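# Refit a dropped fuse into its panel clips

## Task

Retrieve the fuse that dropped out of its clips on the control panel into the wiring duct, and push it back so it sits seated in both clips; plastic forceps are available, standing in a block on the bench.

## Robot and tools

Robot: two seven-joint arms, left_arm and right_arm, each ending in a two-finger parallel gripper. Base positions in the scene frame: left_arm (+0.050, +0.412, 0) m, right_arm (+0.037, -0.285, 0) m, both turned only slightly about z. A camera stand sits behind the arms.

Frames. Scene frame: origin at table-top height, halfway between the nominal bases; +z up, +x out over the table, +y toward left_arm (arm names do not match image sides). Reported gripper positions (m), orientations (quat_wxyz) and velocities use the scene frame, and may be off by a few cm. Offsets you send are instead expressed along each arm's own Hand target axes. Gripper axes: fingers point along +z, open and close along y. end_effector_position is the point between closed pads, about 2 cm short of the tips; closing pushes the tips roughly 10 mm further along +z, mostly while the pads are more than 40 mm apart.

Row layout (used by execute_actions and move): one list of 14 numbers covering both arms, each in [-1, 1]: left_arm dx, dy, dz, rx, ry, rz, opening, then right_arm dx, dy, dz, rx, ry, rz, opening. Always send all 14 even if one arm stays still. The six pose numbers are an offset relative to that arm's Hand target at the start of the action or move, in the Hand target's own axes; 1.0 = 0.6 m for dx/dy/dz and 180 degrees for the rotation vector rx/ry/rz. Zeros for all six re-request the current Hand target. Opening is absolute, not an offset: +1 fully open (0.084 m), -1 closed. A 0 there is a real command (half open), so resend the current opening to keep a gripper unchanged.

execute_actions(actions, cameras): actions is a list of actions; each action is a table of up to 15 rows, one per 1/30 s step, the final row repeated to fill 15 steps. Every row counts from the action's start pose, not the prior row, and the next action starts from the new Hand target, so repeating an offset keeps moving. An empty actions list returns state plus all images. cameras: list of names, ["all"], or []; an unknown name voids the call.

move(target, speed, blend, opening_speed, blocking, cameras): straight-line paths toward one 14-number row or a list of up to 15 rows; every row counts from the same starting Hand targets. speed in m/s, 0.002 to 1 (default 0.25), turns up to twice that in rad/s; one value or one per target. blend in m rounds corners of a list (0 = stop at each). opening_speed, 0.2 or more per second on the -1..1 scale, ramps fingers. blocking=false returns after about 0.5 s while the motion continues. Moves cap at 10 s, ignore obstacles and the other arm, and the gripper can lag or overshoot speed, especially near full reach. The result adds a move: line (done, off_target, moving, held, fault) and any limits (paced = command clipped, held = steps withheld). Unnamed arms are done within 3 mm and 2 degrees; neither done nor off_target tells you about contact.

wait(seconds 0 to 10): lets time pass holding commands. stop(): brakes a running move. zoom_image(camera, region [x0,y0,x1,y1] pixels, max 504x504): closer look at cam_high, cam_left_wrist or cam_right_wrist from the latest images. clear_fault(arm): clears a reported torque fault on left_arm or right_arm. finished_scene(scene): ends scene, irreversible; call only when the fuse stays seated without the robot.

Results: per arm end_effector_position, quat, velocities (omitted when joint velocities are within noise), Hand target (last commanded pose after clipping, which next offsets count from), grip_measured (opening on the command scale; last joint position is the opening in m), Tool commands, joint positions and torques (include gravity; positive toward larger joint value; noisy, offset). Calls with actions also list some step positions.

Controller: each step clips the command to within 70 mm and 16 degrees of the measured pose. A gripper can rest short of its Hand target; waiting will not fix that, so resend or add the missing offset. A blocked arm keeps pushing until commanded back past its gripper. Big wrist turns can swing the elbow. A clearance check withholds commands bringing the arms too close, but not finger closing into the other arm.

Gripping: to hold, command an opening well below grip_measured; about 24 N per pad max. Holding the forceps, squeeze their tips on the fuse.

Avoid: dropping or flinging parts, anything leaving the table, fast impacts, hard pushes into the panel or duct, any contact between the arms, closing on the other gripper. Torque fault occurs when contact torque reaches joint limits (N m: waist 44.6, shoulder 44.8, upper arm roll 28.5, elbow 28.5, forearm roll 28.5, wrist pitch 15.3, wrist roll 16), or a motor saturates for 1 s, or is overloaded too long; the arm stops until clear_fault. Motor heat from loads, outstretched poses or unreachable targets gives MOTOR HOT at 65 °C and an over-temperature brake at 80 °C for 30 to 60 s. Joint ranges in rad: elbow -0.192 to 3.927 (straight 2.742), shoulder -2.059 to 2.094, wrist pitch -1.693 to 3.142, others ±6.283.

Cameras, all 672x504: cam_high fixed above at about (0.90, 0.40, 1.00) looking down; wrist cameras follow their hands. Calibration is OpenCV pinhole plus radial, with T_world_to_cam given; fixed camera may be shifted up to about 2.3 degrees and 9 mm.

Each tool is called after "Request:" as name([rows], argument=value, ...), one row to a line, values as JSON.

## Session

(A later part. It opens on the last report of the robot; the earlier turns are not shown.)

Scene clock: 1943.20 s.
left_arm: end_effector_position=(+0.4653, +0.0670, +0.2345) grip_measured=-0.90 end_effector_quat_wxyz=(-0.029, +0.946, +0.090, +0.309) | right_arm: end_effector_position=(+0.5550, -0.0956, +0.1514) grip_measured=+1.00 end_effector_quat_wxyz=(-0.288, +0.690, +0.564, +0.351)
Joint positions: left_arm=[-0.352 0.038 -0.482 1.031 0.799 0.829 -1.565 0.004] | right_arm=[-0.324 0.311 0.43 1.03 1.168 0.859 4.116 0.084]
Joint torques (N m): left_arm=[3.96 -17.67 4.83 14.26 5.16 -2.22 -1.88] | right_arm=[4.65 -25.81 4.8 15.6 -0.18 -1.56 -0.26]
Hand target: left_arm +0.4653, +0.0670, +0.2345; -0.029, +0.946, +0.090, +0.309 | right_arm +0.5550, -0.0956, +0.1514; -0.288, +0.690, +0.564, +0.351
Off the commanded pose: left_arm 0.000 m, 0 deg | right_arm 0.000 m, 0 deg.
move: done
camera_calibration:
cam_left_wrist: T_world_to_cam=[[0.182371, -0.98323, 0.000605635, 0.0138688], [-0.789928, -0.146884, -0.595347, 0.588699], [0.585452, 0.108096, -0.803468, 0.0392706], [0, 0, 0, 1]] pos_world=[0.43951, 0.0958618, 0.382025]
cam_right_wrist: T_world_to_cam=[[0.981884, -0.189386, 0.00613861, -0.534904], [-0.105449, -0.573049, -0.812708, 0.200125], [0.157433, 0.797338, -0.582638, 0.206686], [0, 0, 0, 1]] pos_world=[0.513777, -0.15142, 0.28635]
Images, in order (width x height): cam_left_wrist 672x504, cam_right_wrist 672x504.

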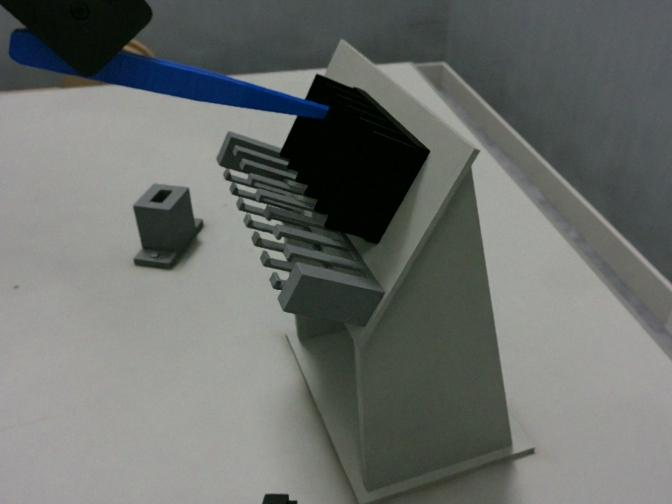

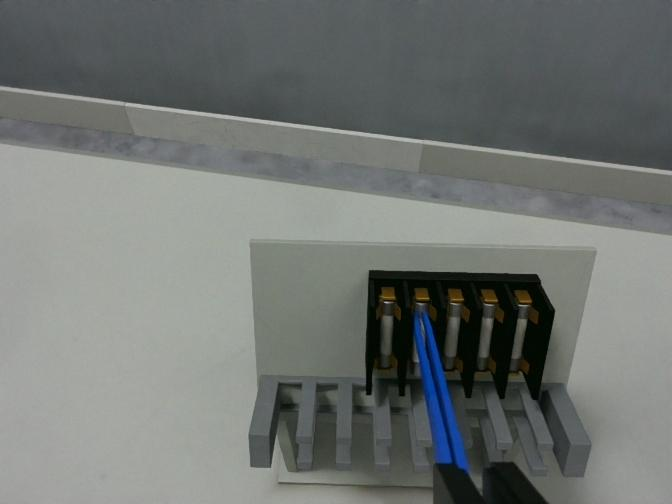

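Request:
move([
  [0.0012,0,0.0027,0,0,0,-1,0,0,0,0,0,0,1],
  [-0.0034,0,-0.0082,0,0,0,-1,0,0,0,0,0,0,1],
  [-0.0350,0.0012,0.007,0,0,0,-1,0,0,0,0,0,0,1],
], cameras=["cam_right_wrist","cam_left_wrist"], speed=0.03)

Request:
zoom_image(camera="cam_right_wrist", region=[360, 214, 480, 334])

Scene clock: 1953.13 s.
left_arm: end_effector_position=(+0.4512, +0.0635, +0.2187) grip_measured=-0.90 end_effector_quat_wxyz=(-0.029, +0.946, +0.090, +0.309) | right_arm: end_effector_position=(+0.5550, -0.0956, +0.1514) grip_measured=+1.00 end_effector_quat_wxyz=(-0.288, +0.690, +0.564, +0.351)
Joint positions: left_arm=[-0.366 0.04 -0.494 0.993 0.827 0.817 -1.625 0.004] | right_arm=[-0.324 0.311 0.43 1.03 1.168 0.859 4.116 0.084]
Joint torques (N m): left_arm=[-4.31 -17.43 -5.72 9.42 5.06 -2.37 -1.89] | right_arm=[4.21 -26.56 4.61 15.61 -0.07 -1.63 -0.28]
Hand target: left_arm +0.4512, +0.0635, +0.2187; -0.029, +0.946, +0.090, +0.309 | right_arm +0.5550, -0.0956, +0.1514; -0.288, +0.690, +0.564, +0.351
Off the commanded pose: left_arm 0.000 m, 0 deg | right_arm 0.000 m, 0 deg.
move: done
camera_calibration:
cam_left_wrist: T_world_to_cam=[[0.182371, -0.98323, 0.000605635, 0.0130886], [-0.789928, -0.146884, -0.595347, 0.567734], [0.585452, 0.108096, -0.803468, 0.0351396], [0, 0, 0, 1]] pos_world=[0.42551, 0.0924618, 0.366225]
cam_right_wrist: T_world_to_cam=[[0.981884, -0.189386, 0.00613861, -0.534904], [-0.105449, -0.573049, -0.812708, 0.200125], [0.157433, 0.797338, -0.582638, 0.206686], [0, 0, 0, 1]] pos_world=[0.513777, -0.15142, 0.28635]
Images, in order (width x height): cam_left_wrist 672x504, cam_right_wrist 672x504.

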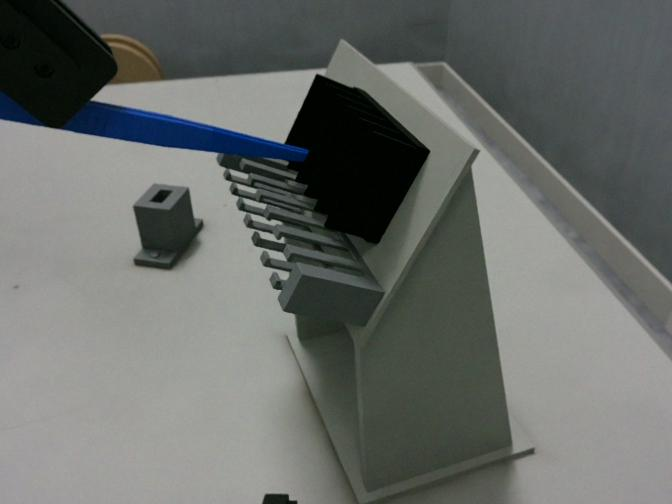

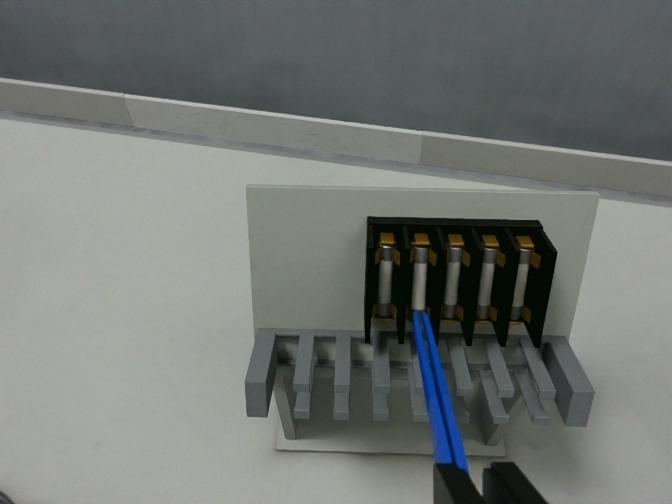

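Scaled by 4.200 from the camera's 672x504 image, which has a finer 960x720 frame.

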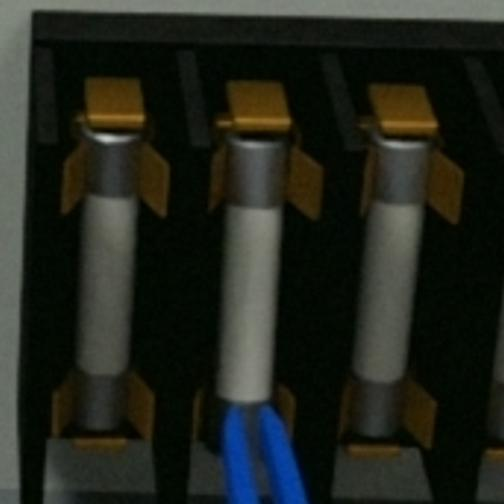

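Request:
move([
  [-0.0053,0,0.0025,0,0,0,-1,0,0,0,0,0,0,1],
  [-0.0018,0,0.010,0,0,0,-1,0,0,0,0,0,0,1],
], cameras=["cam_right_wrist"], speed=0.03)

Request:
zoom_image(camera="cam_right_wrist", region=[360, 214, 480, 334])

Scene clock: 1965.73 s.
left_arm: end_effector_position=(+0.4538, +0.0640, +0.2132) grip_measured=-0.90 end_effector_quat_wxyz=(-0.029, +0.946, +0.090, +0.309) | right_arm: end_effector_position=(+0.5550, -0.0956, +0.1514) grip_measured=+1.00 end_effector_quat_wxyz=(-0.288, +0.690, +0.564, +0.351)
Joint positions: left_arm=[-0.364 0.054 -0.491 0.992 0.843 0.808 -1.637 0.004] | right_arm=[-0.324 0.311 0.43 1.03 1.168 0.859 4.116 0.084]
Joint torques (N m): left_arm=[4.12 -17.85 4.46 14.08 5.32 -2.3 -1.93] | right_arm=[4.68 -26.29 4.79 15.3 0.21 -1.66 -0.24]
Hand target: left_arm +0.4538, +0.0640, +0.2132; -0.029, +0.946, +0.090, +0.309 | right_arm +0.5550, -0.0956, +0.1514; -0.288, +0.690, +0.564, +0.351
Off the commanded pose: left_arm 0.000 m, 0 deg | right_arm 0.000 m, 0 deg.
move: done
camera_calibration:
cam_right_wrist: T_world_to_cam=[[0.981884, -0.189386, 0.00613861, -0.534904], [-0.105449, -0.573049, -0.812708, 0.200125], [0.157433, 0.797338, -0.582638, 0.206686], [0, 0, 0, 1]] pos_world=[0.513777, -0.15142, 0.28635]
Images, in order (width x height): cam_right_wrist 672x504.

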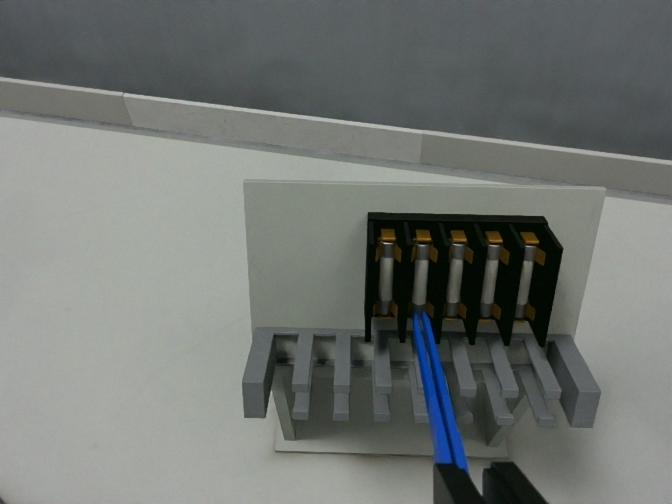

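Scaled by 4.200 from the camera's 672x504 image, which has a finer 960x720 frame.

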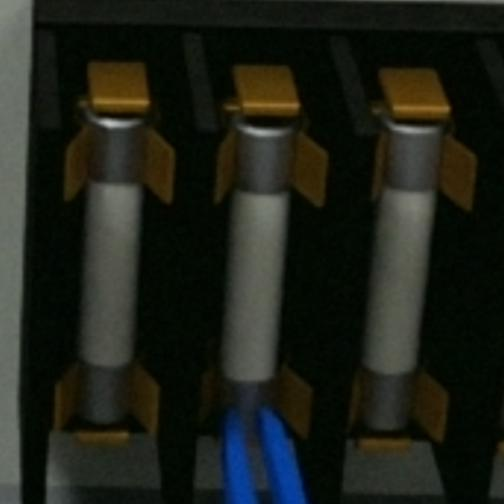

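Request:
move(target=[0.0015,0.0003,0.0073,0,0,0,-1,0,0,0,0,0,0,1], cameras=["cam_right_wrist","cam_left_wrist"], speed=0.02)

Request:
zoom_image(camera="cam_right_wrist", region=[360, 214, 480, 334])

Scene clock: 1973.53 s.
left_arm: end_effector_position=(+0.4570, +0.0642, +0.2103) grip_measured=-0.90 end_effector_quat_wxyz=(-0.029, +0.946, +0.090, +0.309) | right_arm: end_effector_position=(+0.5550, -0.0956, +0.1514) grip_measured=+1.00 end_effector_quat_wxyz=(-0.288, +0.690, +0.564, +0.351)
Joint positions: left_arm=[-0.362 0.064 -0.487 0.995 0.854 0.802 -1.642 0.005] | right_arm=[-0.324 0.311 0.43 1.03 1.168 0.859 4.116 0.084]
Joint torques (N m): left_arm=[12.98 -11.66 23.63 12.97 7.89 0.79 -2.11] | right_arm=[4.2 -26.15 4.83 15.74 0.19 -1.63 -0.32]
Hand target: left_arm +0.4571, +0.0644, +0.2102; -0.029, +0.946, +0.090, +0.309 | right_arm +0.5550, -0.0956, +0.1514; -0.288, +0.690, +0.564, +0.351
Off the commanded pose: left_arm 0.000 m, 0 deg | right_arm 0.000 m, 0 deg.
move: done
camera_calibration:
cam_left_wrist: T_world_to_cam=[[0.18183, -0.98333, 0.0008385, 0.0129012], [-0.78998, -0.146584, -0.595352, 0.567335], [0.585551, 0.10759, -0.803464, 0.0249807], [0, 0, 0, 1]] pos_world=[0.43121, 0.093161, 0.357825]
cam_right_wrist: T_world_to_cam=[[0.981884, -0.189386, 0.00613861, -0.534904], [-0.105449, -0.573049, -0.812708, 0.200125], [0.157433, 0.797338, -0.582638, 0.206686], [0, 0, 0, 1]] pos_world=[0.513777, -0.15142, 0.28635]
Images, in order (width x height): cam_left_wrist 672x504, cam_right_wrist 672x504.

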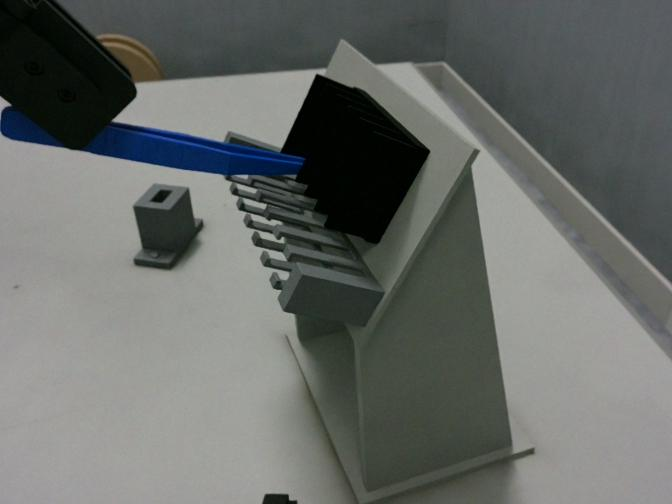

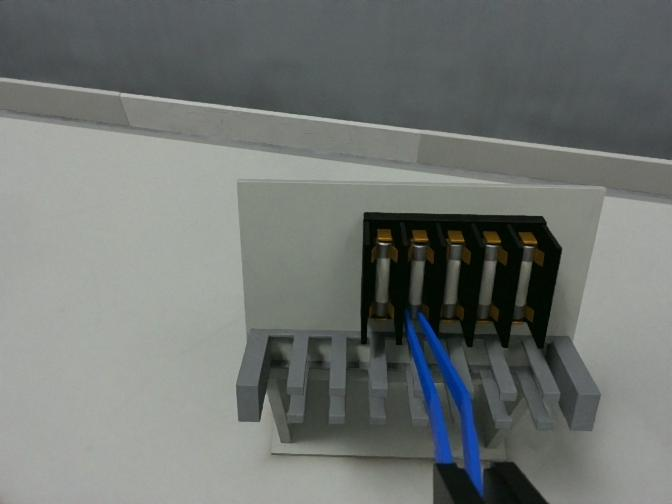

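Scaled by 4.200 from the camera's 672x504 image, which has a finer 960x720 frame.

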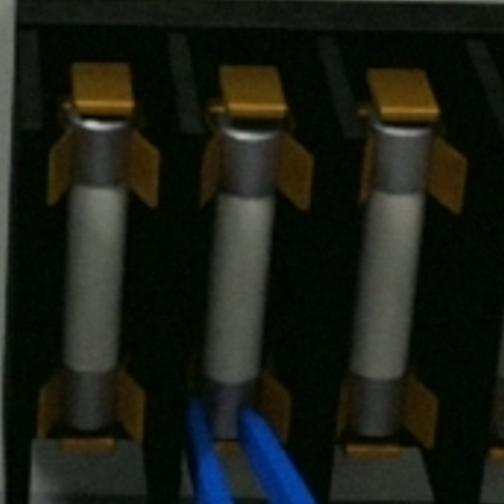

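Request:
move(target=[-0.006,0,-0.013,0,0,0,-1,0,0,0,0,0,0,1], cameras=["cam_right_wrist","cam_left_wrist"], speed=0.05)

Request:
zoom_image(camera="cam_right_wrist", region=[360, 214, 480, 334])

Scene clock: 1985.53 s.
left_arm: end_effector_position=(+0.4498, +0.0631, +0.2144) grip_measured=-0.90 end_effector_quat_wxyz=(-0.029, +0.946, +0.090, +0.309) | right_arm: end_effector_position=(+0.5550, -0.0956, +0.1514) grip_measured=+1.00 end_effector_quat_wxyz=(-0.288, +0.690, +0.564, +0.351)
Joint positions: left_arm=[-0.368 0.046 -0.495 0.987 0.837 0.813 -1.639 0.004] | right_arm=[-0.324 0.311 0.43 1.03 1.168 0.859 4.116 0.084]
Joint torques (N m): left_arm=[-4.38 -29.2 -5.76 9.52 -4.16 0.16 2.13] | right_arm=[4.4 -26.03 4.72 16.11 0.23 -1.68 -0.4]
Hand target: left_arm +0.4497, +0.0630, +0.2144; -0.029, +0.946, +0.090, +0.309 | right_arm +0.5550, -0.0956, +0.1514; -0.288, +0.690, +0.564, +0.351
Off the commanded pose: left_arm 0.000 m, 0 deg | right_arm 0.000 m, 0 deg.
move: done
camera_calibration:
cam_left_wrist: T_world_to_cam=[[0.182371, -0.98323, 0.000605635, 0.0128732], [-0.789928, -0.146884, -0.595347, 0.563916], [0.585452, 0.108096, -0.803468, 0.0326169], [0, 0, 0, 1]] pos_world=[0.42401, 0.0919618, 0.361925]
cam_right_wrist: T_world_to_cam=[[0.981884, -0.189386, 0.00613861, -0.534904], [-0.105449, -0.573049, -0.812708, 0.200125], [0.157433, 0.797338, -0.582638, 0.206686], [0, 0, 0, 1]] pos_world=[0.513777, -0.15142, 0.28635]
Images, in order (width x height): cam_left_wrist 672x504, cam_right_wrist 672x504.

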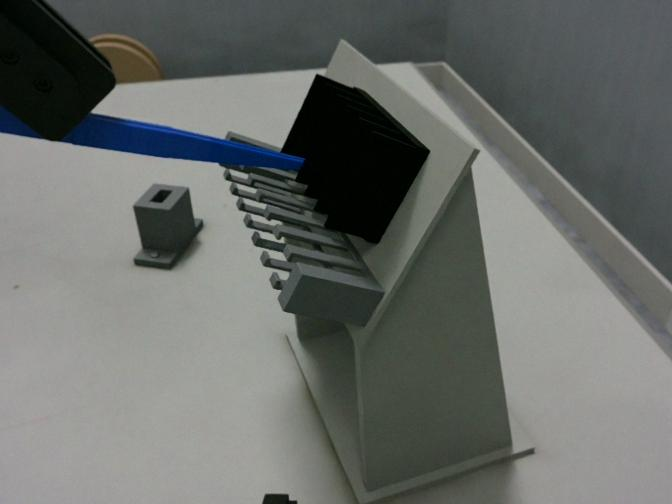

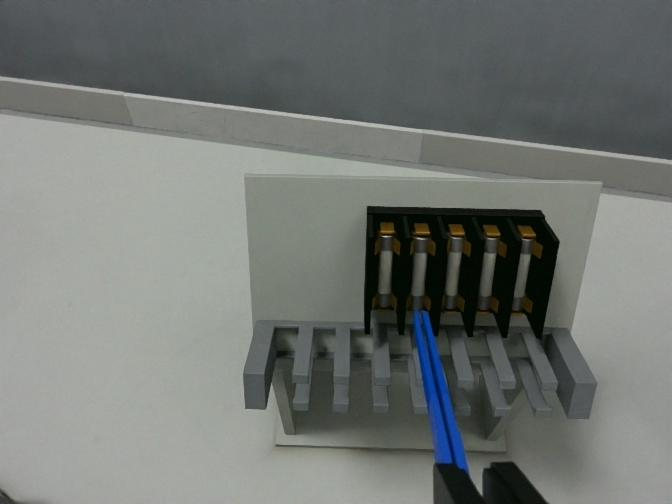

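Scaled by 4.200 from the camera's 672x504 image, which has a finer 960x720 frame.

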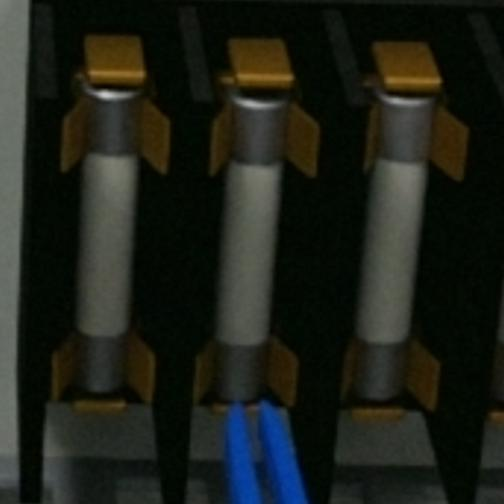

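Request:
move(target=[-0.01,0,-0.14,0,0,0,-1,0,0,0,0,0,0,1], cameras=["cam_right_wrist","cam_left_wrist"], speed=0.2)

Request:
zoom_image(camera="cam_right_wrist", region=[350, 224, 520, 324])

Scene clock: 2002.13 s.
left_arm: end_effector_position=(+0.3964, +0.0529, +0.2787) grip_measured=-0.90 end_effector_quat_wxyz=(-0.029, +0.946, +0.090, +0.309) | right_arm: end_effector_position=(+0.5550, -0.0956, +0.1514) grip_measured=+1.00 end_effector_quat_wxyz=(-0.288, +0.690, +0.564, +0.351)
Joint positions: left_arm=[-0.423 -0.123 -0.545 1.003 0.646 0.963 -1.538 0.004] | right_arm=[-0.324 0.311 0.43 1.03 1.168 0.859 4.116 0.084]
Joint torques (N m): left_arm=[-4.49 -24.77 -3.29 14.55 -3.69 0.22 2.14] | right_arm=[4.24 -25.54 4.74 15.72 0.64 -1.62 -0.23]
Hand target: left_arm +0.3963, +0.0528, +0.2787; -0.029, +0.946, +0.090, +0.309 | right_arm +0.5550, -0.0956, +0.1514; -0.288, +0.690, +0.564, +0.351
Off the commanded pose: left_arm 0.000 m, 0 deg | right_arm 0.000 m, 0 deg.
move: done
camera_calibration:
cam_left_wrist: T_world_to_cam=[[0.182289, -0.983245, 0.000523228, 0.0126104], [-0.79003, -0.146785, -0.595236, 0.558499], [0.58534, 0.108092, -0.80355, 0.116722], [0, 0, 0, 1]] pos_world=[0.37061, 0.0817615, 0.426224]
cam_right_wrist: T_world_to_cam=[[0.981884, -0.189386, 0.00613861, -0.534904], [-0.105449, -0.573049, -0.812708, 0.200125], [0.157433, 0.797338, -0.582638, 0.206686], [0, 0, 0, 1]] pos_world=[0.513777, -0.15142, 0.28635]
Images, in order (width x height): cam_left_wrist 672x504, cam_right_wrist 672x504.

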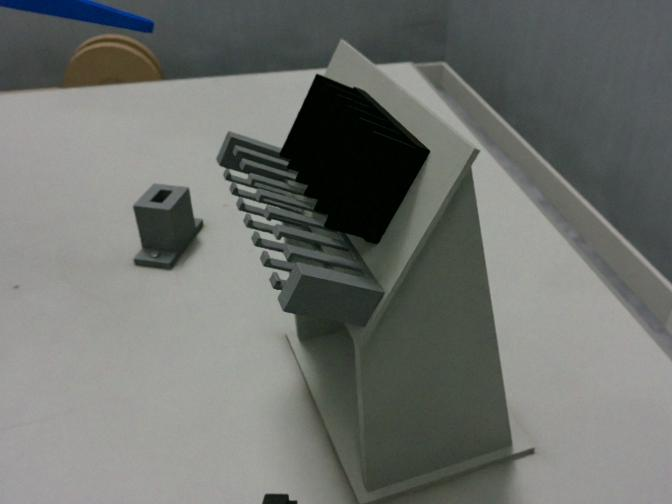

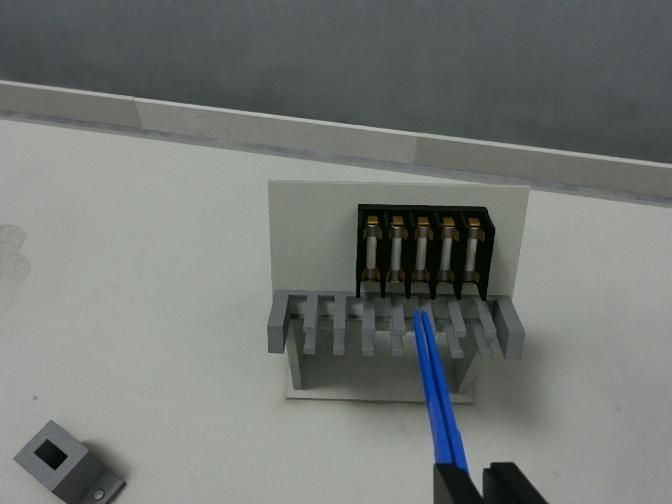

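Scaled by 2.965 from the camera's 672x504 image, which has a finer 960x720 frame.

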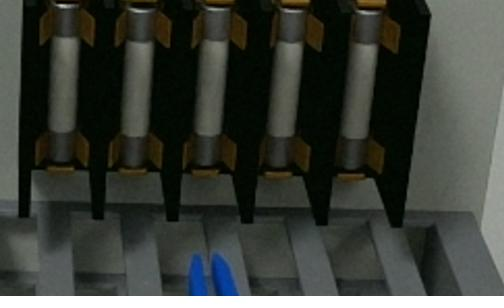

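Request:
move([
  [-0.3717,-0.0078,0.23,0,0.103,0,-1,0,0,0,0,0,0,1],
  [-0.3717,-0.0078,0.23,0,0.103,0,-0.5,0,0,0,0,0,0,1],
], cameras=["cam_high","cam_left_wrist"], speed=0.15)

Scene clock: 2014.13 s.
left_arm: end_effector_position=(+0.2985, +0.0385, +0.0358) grip_measured=-0.52 end_effector_quat_wxyz=(-0.043, +0.884, +0.085, +0.457) | right_arm: end_effector_position=(+0.5550, -0.0956, +0.1514) grip_measured=+1.00 end_effector_quat_wxyz=(-0.288, +0.690, +0.564, +0.351)
Joint positions: left_arm=[-0.713 0.504 -0.65 0.844 1.468 1.264 -2.677 0.021] | right_arm=[-0.324 0.311 0.43 1.03 1.168 0.859 4.116 0.084]
Joint torques (N m): left_arm=[-4.38 -20.72 -2.54 9.95 5.33 1.64 -1.87] | right_arm=[4.38 -25.68 4.6 15.66 0.44 -1.48 -0.41]
Hand target: left_arm +0.2985, +0.0385, +0.0358; -0.043, +0.884, +0.085, +0.457 | right_arm +0.5550, -0.0956, +0.1514; -0.288, +0.690, +0.564, +0.351
Off the commanded pose: left_arm 0.000 m, 0 deg | right_arm 0.000 m, 0 deg.
move: done
camera_calibration:
cam_left_wrist: T_world_to_cam=[[0.182831, -0.983143, -0.00152637, 0.0163634], [-0.563079, -0.10344, -0.819903, 0.27312], [0.805925, 0.150763, -0.5725, -0.0953279], [0, 0, 0, 1]] pos_world=[0.227623, 0.0587111, 0.169381]
Images, in order (width x height): cam_high 672x504, cam_left_wrist 672x504.

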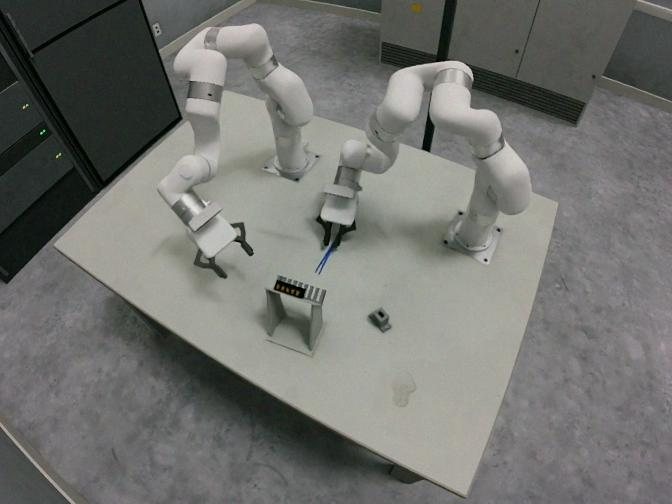

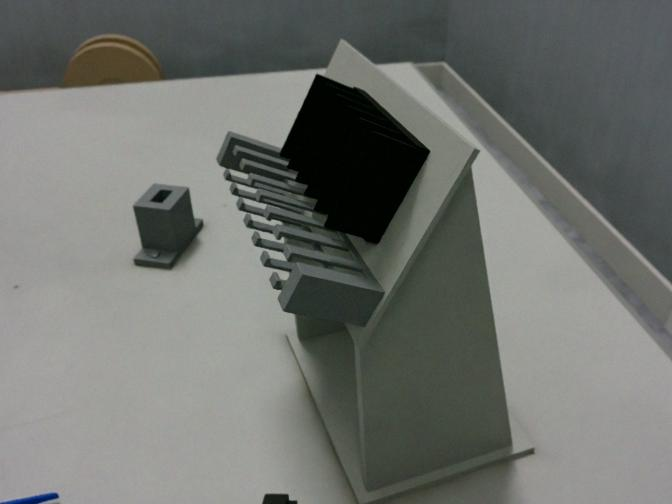

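Forceps lie on the table; fuse is seated.

Request:
finished_scene(scene=1)

The scene is finished: the task was done.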